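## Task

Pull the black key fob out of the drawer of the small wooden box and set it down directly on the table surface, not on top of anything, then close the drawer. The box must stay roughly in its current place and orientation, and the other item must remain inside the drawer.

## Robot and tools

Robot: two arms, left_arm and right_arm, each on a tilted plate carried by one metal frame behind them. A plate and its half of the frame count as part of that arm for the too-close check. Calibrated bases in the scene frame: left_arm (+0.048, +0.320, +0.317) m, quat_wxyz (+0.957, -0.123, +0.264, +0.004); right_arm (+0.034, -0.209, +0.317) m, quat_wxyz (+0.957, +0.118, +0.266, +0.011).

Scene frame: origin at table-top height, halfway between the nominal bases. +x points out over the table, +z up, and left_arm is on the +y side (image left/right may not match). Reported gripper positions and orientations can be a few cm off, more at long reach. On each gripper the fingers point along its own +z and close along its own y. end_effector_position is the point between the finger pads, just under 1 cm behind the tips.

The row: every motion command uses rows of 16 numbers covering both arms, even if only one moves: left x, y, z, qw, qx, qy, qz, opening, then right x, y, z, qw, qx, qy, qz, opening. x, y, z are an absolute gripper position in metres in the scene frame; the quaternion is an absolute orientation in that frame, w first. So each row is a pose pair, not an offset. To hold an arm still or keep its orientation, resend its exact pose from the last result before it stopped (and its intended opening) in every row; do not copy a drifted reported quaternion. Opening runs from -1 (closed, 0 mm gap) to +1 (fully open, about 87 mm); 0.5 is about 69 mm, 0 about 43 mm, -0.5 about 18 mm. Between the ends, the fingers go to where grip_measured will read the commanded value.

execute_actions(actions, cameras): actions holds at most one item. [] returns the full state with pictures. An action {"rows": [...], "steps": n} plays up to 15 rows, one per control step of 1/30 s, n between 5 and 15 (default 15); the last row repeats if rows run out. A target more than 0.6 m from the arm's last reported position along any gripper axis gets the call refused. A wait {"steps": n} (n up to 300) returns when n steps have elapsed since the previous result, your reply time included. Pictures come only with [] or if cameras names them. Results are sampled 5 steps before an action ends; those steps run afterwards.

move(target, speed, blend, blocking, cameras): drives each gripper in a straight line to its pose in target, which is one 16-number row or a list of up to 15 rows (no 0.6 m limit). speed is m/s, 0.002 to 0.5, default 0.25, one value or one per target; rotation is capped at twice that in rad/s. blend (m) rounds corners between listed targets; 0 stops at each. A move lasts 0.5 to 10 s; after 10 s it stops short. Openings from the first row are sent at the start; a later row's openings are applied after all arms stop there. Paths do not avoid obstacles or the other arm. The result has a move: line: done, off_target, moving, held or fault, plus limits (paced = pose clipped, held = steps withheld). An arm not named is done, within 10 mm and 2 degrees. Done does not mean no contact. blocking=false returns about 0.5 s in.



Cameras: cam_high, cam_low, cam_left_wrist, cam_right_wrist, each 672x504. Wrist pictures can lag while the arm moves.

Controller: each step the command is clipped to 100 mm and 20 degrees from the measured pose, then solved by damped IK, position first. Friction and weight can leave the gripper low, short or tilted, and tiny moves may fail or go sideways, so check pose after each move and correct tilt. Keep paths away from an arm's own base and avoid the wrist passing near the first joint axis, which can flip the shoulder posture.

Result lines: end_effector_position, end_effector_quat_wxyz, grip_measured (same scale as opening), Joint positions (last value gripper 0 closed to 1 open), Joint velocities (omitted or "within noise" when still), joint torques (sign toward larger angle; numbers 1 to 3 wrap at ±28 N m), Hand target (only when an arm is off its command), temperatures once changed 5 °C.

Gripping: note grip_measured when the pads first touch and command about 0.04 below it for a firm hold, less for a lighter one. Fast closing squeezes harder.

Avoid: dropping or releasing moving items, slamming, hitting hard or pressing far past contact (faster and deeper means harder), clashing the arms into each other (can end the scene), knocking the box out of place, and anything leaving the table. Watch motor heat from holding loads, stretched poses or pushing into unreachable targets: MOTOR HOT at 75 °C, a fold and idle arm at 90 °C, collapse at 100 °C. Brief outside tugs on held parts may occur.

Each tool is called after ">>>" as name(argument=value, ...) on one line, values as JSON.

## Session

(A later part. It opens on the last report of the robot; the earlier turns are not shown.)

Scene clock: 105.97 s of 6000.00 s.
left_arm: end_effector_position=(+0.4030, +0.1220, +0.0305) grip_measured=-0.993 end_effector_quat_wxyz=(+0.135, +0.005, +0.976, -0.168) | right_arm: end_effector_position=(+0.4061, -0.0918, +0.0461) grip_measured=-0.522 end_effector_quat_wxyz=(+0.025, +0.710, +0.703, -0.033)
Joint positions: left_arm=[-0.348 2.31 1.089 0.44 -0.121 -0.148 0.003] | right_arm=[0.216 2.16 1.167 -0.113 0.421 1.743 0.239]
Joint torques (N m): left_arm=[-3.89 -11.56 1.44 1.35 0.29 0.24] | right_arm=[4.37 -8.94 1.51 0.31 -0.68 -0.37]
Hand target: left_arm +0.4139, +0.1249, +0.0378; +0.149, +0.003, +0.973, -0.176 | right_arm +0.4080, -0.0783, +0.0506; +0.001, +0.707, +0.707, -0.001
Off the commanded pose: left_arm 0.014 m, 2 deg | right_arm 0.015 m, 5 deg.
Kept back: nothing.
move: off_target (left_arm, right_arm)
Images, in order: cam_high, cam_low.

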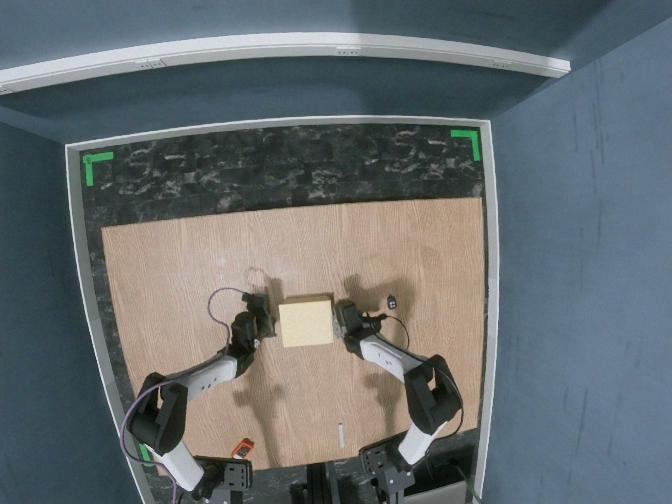

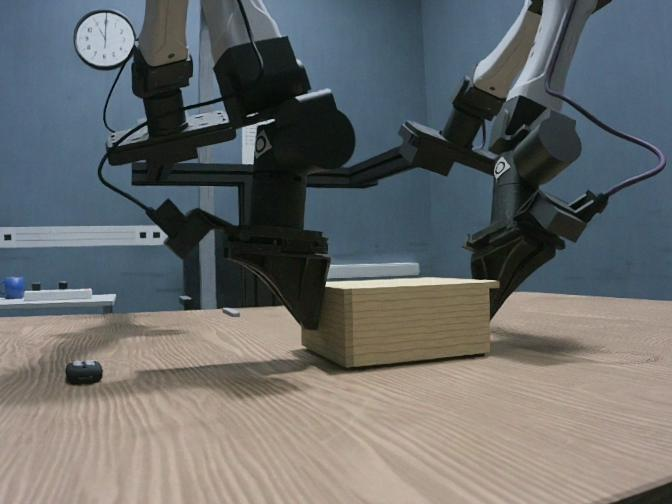

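>>> move(target=[0.414,0.128,0.038,0.1487,0.0025,0.9731,-0.1761,-1, 0.409,-0.060,0.051,0,0.707,0.707,0,-0.8], speed=0.02, cameras=["cam_low","cam_high"])

>>> zoom_image(camera="cam_low", region=[260, 255, 520, 385])

Scene clock: 107.33 s of 6000.00 s.
left_arm: end_effector_position=(+0.4004, +0.1234, +0.0296) grip_measured=-0.993 end_effector_quat_wxyz=(+0.133, +0.007, +0.976, -0.170) | right_arm: end_effector_position=(+0.4069, -0.0913, +0.0467) grip_measured=-0.522 end_effector_quat_wxyz=(+0.029, +0.713, +0.699, -0.035)
Joint positions: left_arm=[-0.344 2.31 1.083 0.441 -0.112 -0.141 0.003] | right_arm=[0.221 2.16 1.17 -0.117 0.431 1.757 0.239]
Joint torques (N m): left_arm=[-3.63 -11.9 1.37 1.32 0.32 0.25] | right_arm=[8.08 -7.31 4.03 0.14 -0.57 -0.11]
Hand target: left_arm +0.4138, +0.1279, +0.0378; +0.149, +0.003, +0.973, -0.176 | right_arm +0.4081, -0.0609, +0.0524; +0.000, +0.707, +0.707, -0.001
Off the commanded pose: left_arm 0.017 m, 2 deg | right_arm 0.032 m, 5 deg.
Kept back: nothing.
move: off_target (left_arm, right_arm)
Images, in order: cam_high, cam_low.

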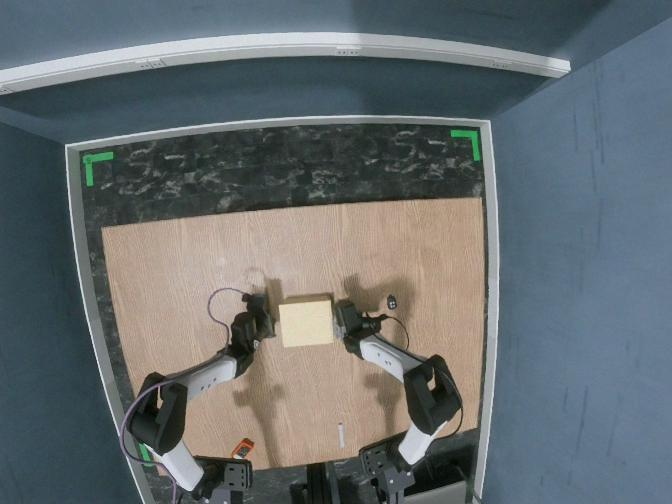

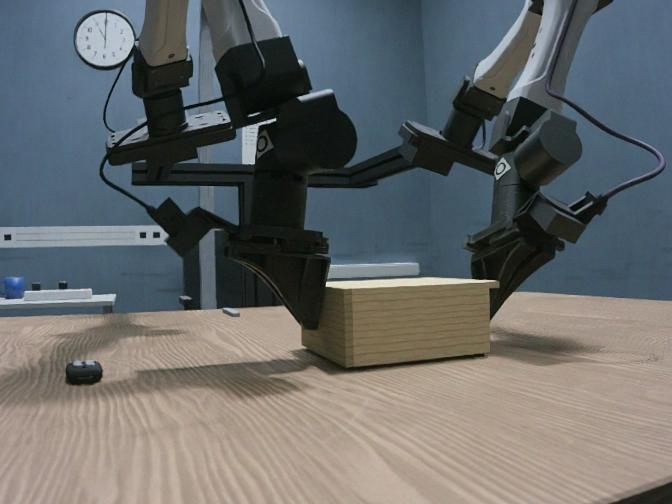

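Scaled by 1.938 from the camera's 672x504 image, which has a finer 960x720 frame.

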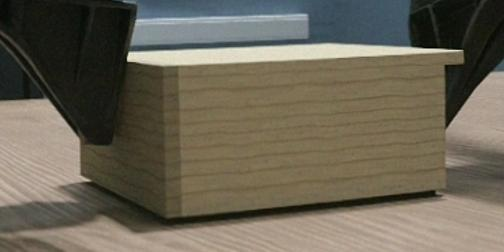

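Not moved yet; continue gradually.

>>> move(target=[0.414,0.128,0.038,0.1487,0.0025,0.9731,-0.1761,-1, 0.409,-0.050,0.051,0,0.707,0.707,0,-0.8], speed=0.015, cameras=["cam_low"])

>>> zoom_image(camera="cam_low", region=[260, 255, 520, 385])

Scene clock: 108.53 s of 6000.00 s.
left_arm: end_effector_position=(+0.4006, +0.1233, +0.0296) grip_measured=-0.993 end_effector_quat_wxyz=(+0.133, +0.007, +0.976, -0.170) | right_arm: end_effector_position=(+0.4098, -0.0755, +0.0489) grip_measured=-0.522 end_effector_quat_wxyz=(+0.024, +0.712, +0.702, -0.023)
Joint positions: left_arm=[-0.344 2.31 1.083 0.442 -0.112 -0.141 0.003] | right_arm=[0.25 2.172 1.187 -0.118 0.423 1.773 0.239]
Joint torques (N m): left_arm=[-3.55 -11.95 1.4 1.34 0.31 0.27] | right_arm=[7.68 -6.84 4.38 0.08 -0.4 -0.01]
Hand target: left_arm +0.4139, +0.1279, +0.0378; +0.149, +0.003, +0.973, -0.176 | right_arm +0.4084, -0.0508, +0.0519; +0.000, +0.707, +0.707, +0.000
Off the commanded pose: left_arm 0.016 m, 2 deg | right_arm 0.026 m, 4 deg.
Kept back: nothing.
move: off_target (left_arm, right_arm)
Images, in order: cam_low.

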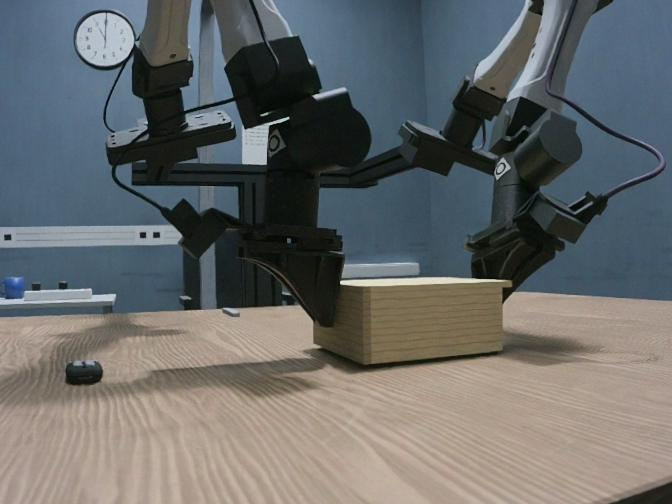

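Scaled by 1.938 from the camera's 672x504 image, which has a finer 960x720 frame.

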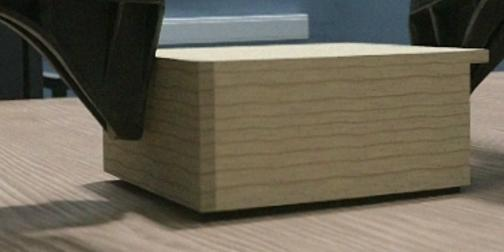

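>>> move(target=[[0.410,0.150,0.040,0.1487,0.0025,0.9731,-0.1761,-1, 0.408,-0.079,0.052,0,0.707,0.707,0,-0.6],[0.400,0.18,0.08,0.1487,0.0025,0.9731,-0.1761,-1, 0.409,-0.079,0.051,0,0.707,0.707,0,0]], speed=0.06, cameras=["cam_low","cam_high","cam_right_wrist"])

>>> zoom_image(camera="cam_high", region=[250, 280, 360, 360])

Scene clock: 111.53 s of 6000.00 s.
left_arm: end_effector_position=(+0.3976, +0.1757, +0.0749) grip_measured=-0.993 end_effector_quat_wxyz=(+0.147, +0.002, +0.974, -0.172) | right_arm: end_effector_position=(+0.4041, -0.0741, +0.0467) grip_measured=+0.000 end_effector_quat_wxyz=(-0.001, +0.705, +0.709, -0.005)
Joint positions: left_arm=[-0.261 2.059 0.872 0.437 -0.052 -0.086 0.003] | right_arm=[0.224 2.169 1.163 -0.086 0.35 1.73 0.5]
Joint torques (N m): left_arm=[-2.76 -10.67 1.37 1.1 0.32 0.26] | right_arm=[3.28 -9.74 1.89 0.06 -0.02 -0.25]
Hand target: left_arm +0.4001, +0.1799, +0.0799; +0.149, +0.003, +0.973, -0.176 | right_arm +0.4089, -0.0789, +0.0509; +0.000, +0.707, +0.707, +0.000
Off the commanded pose: left_arm 0.007 m, 1 deg | right_arm 0.008 m, 1 deg.
Kept back: nothing.
move: done
camera_calibration:
cam_right_wrist: T_world_to_cam=[[-0.999647, -0.0255365, 0.00727453, 0.399944], [-0.0108191, 0.641926, 0.76669, 0.0358392], [-0.0242483, 0.766341, -0.641976, 0.233014], [0, 0, 0, 1]]
Images, in order: cam_high, cam_low, cam_right_wrist.

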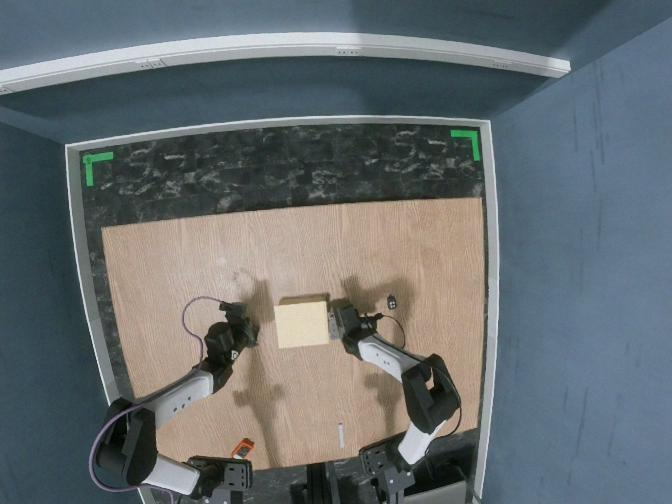

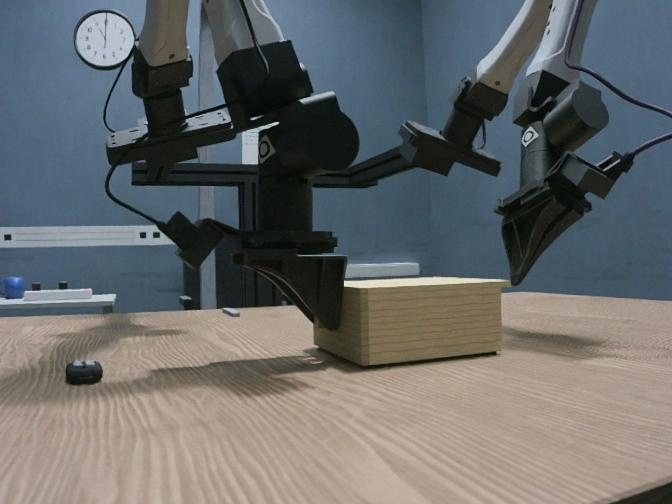

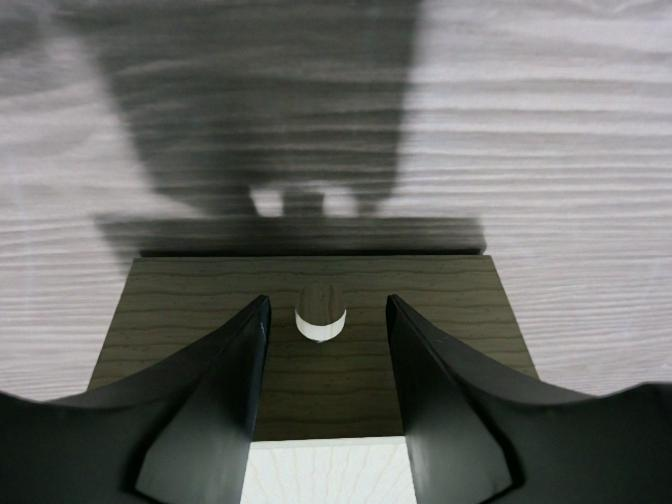

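Scaled by 4.582 from the camera's 672x504 image, which has a finer 960x720 frame.

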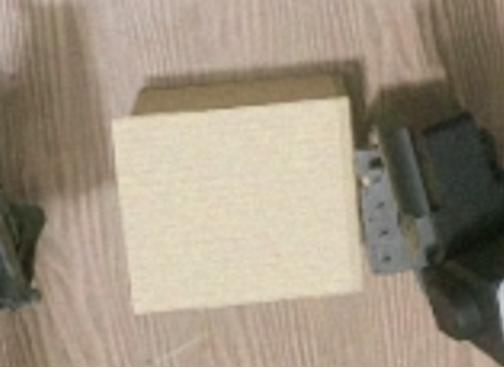

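>>> move(target=[[0.38,0.20,0.12,0.1487,0.0025,0.9731,-0.1761,-1, 0.410,-0.086,0.056,0,0.707,0.707,0,0],[0.36,0.22,0.15,0.1487,0.0025,0.9731,-0.1761,-1, 0.410,-0.090,0.17,0,0.707,0.707,0,0],[0.34,0.22,0.16,0.1487,0.0025,0.9731,-0.1761,-1, 0.36,-0.12,0.19,0,0.707,0.707,0,0]], speed=[0.06,0.12,0.2], blend=[0.005,0.03,0], cameras=["cam_low","cam_high","cam_right_wrist"])

>>> zoom_image(camera="cam_low", region=[280, 255, 540, 385])

>>> zoom_image(camera="cam_high", region=[250, 270, 410, 360])

Scene clock: 114.53 s of 6000.00 s.
left_arm: end_effector_position=(+0.3399, +0.2213, +0.1551) grip_measured=-0.993 end_effector_quat_wxyz=(+0.146, +0.003, +0.974, -0.172) | right_arm: end_effector_position=(+0.3548, -0.1136, +0.1837) grip_measured=+0.000 end_effector_quat_wxyz=(-0.009, +0.703, +0.711, -0.006)
Joint positions: left_arm=[-0.241 1.589 0.515 0.323 -0.037 -0.072 0.003] | right_arm=[0.28 1.568 0.827 -0.38 0.362 1.78 0.5]
Joint torques (N m): left_arm=[-2.95 -8.12 2.13 1.13 0.2 0.13] | right_arm=[1.73 -8.83 3.51 -0.01 0.08 -0.21]
Hand target: left_arm +0.3401, +0.2200, +0.1599; +0.149, +0.003, +0.973, -0.176 | right_arm +0.3599, -0.1198, +0.1898; +0.000, +0.707, +0.707, +0.000
Off the commanded pose: left_arm 0.005 m, 1 deg | right_arm 0.010 m, 1 deg.
Kept back: nothing.
move: done
camera_calibration:
cam_right_wrist: T_world_to_cam=[[-0.999318, -0.0316292, 0.0190526, 0.345716], [-0.0053264, 0.634074, 0.773254, -0.048474], [-0.0365382, 0.772625, -0.63381, 0.3536], [0, 0, 0, 1]]
Images, in order: cam_high, cam_low, cam_right_wrist.

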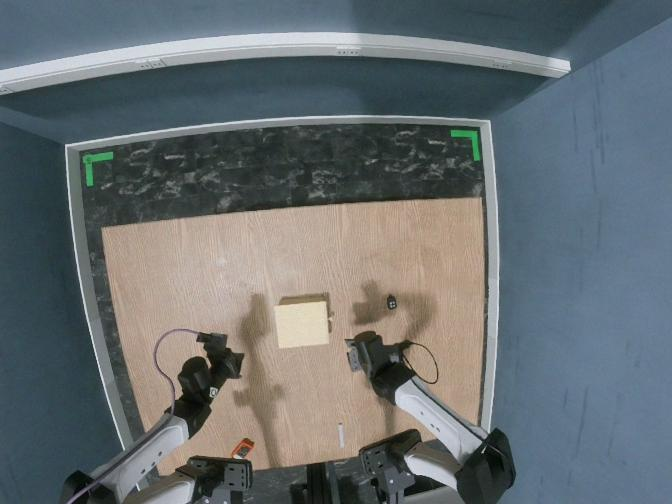

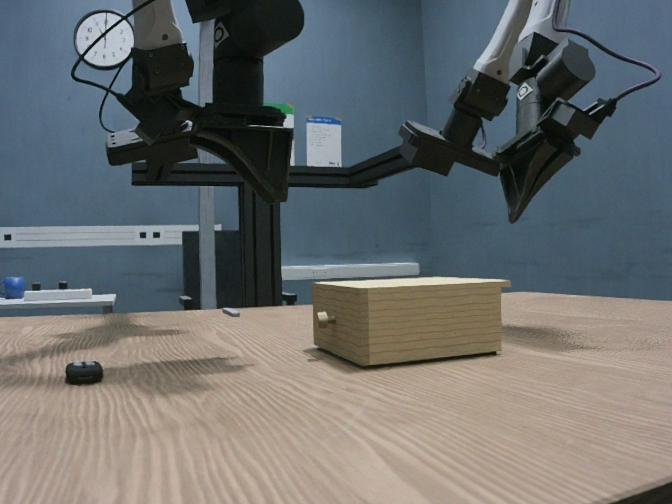

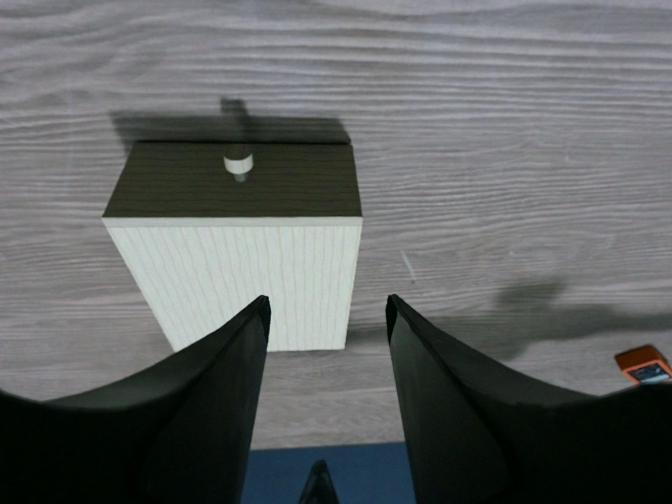

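Scaled by 1.938 from the camera's 672x504 image, which has a finer 960x720 frame.

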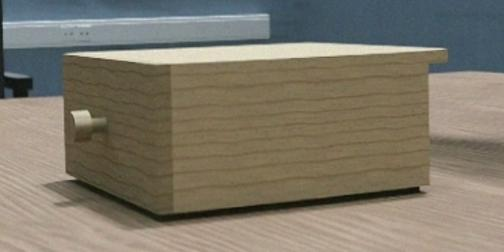

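Scaled by 3.150 from the camera's 672x504 image, which has a finer 960x720 frame.

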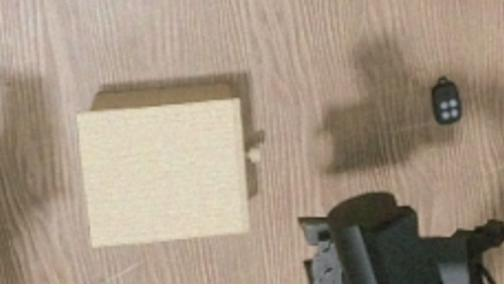

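>>> finished_scene(scene=1)

The scene is finished: the task was done.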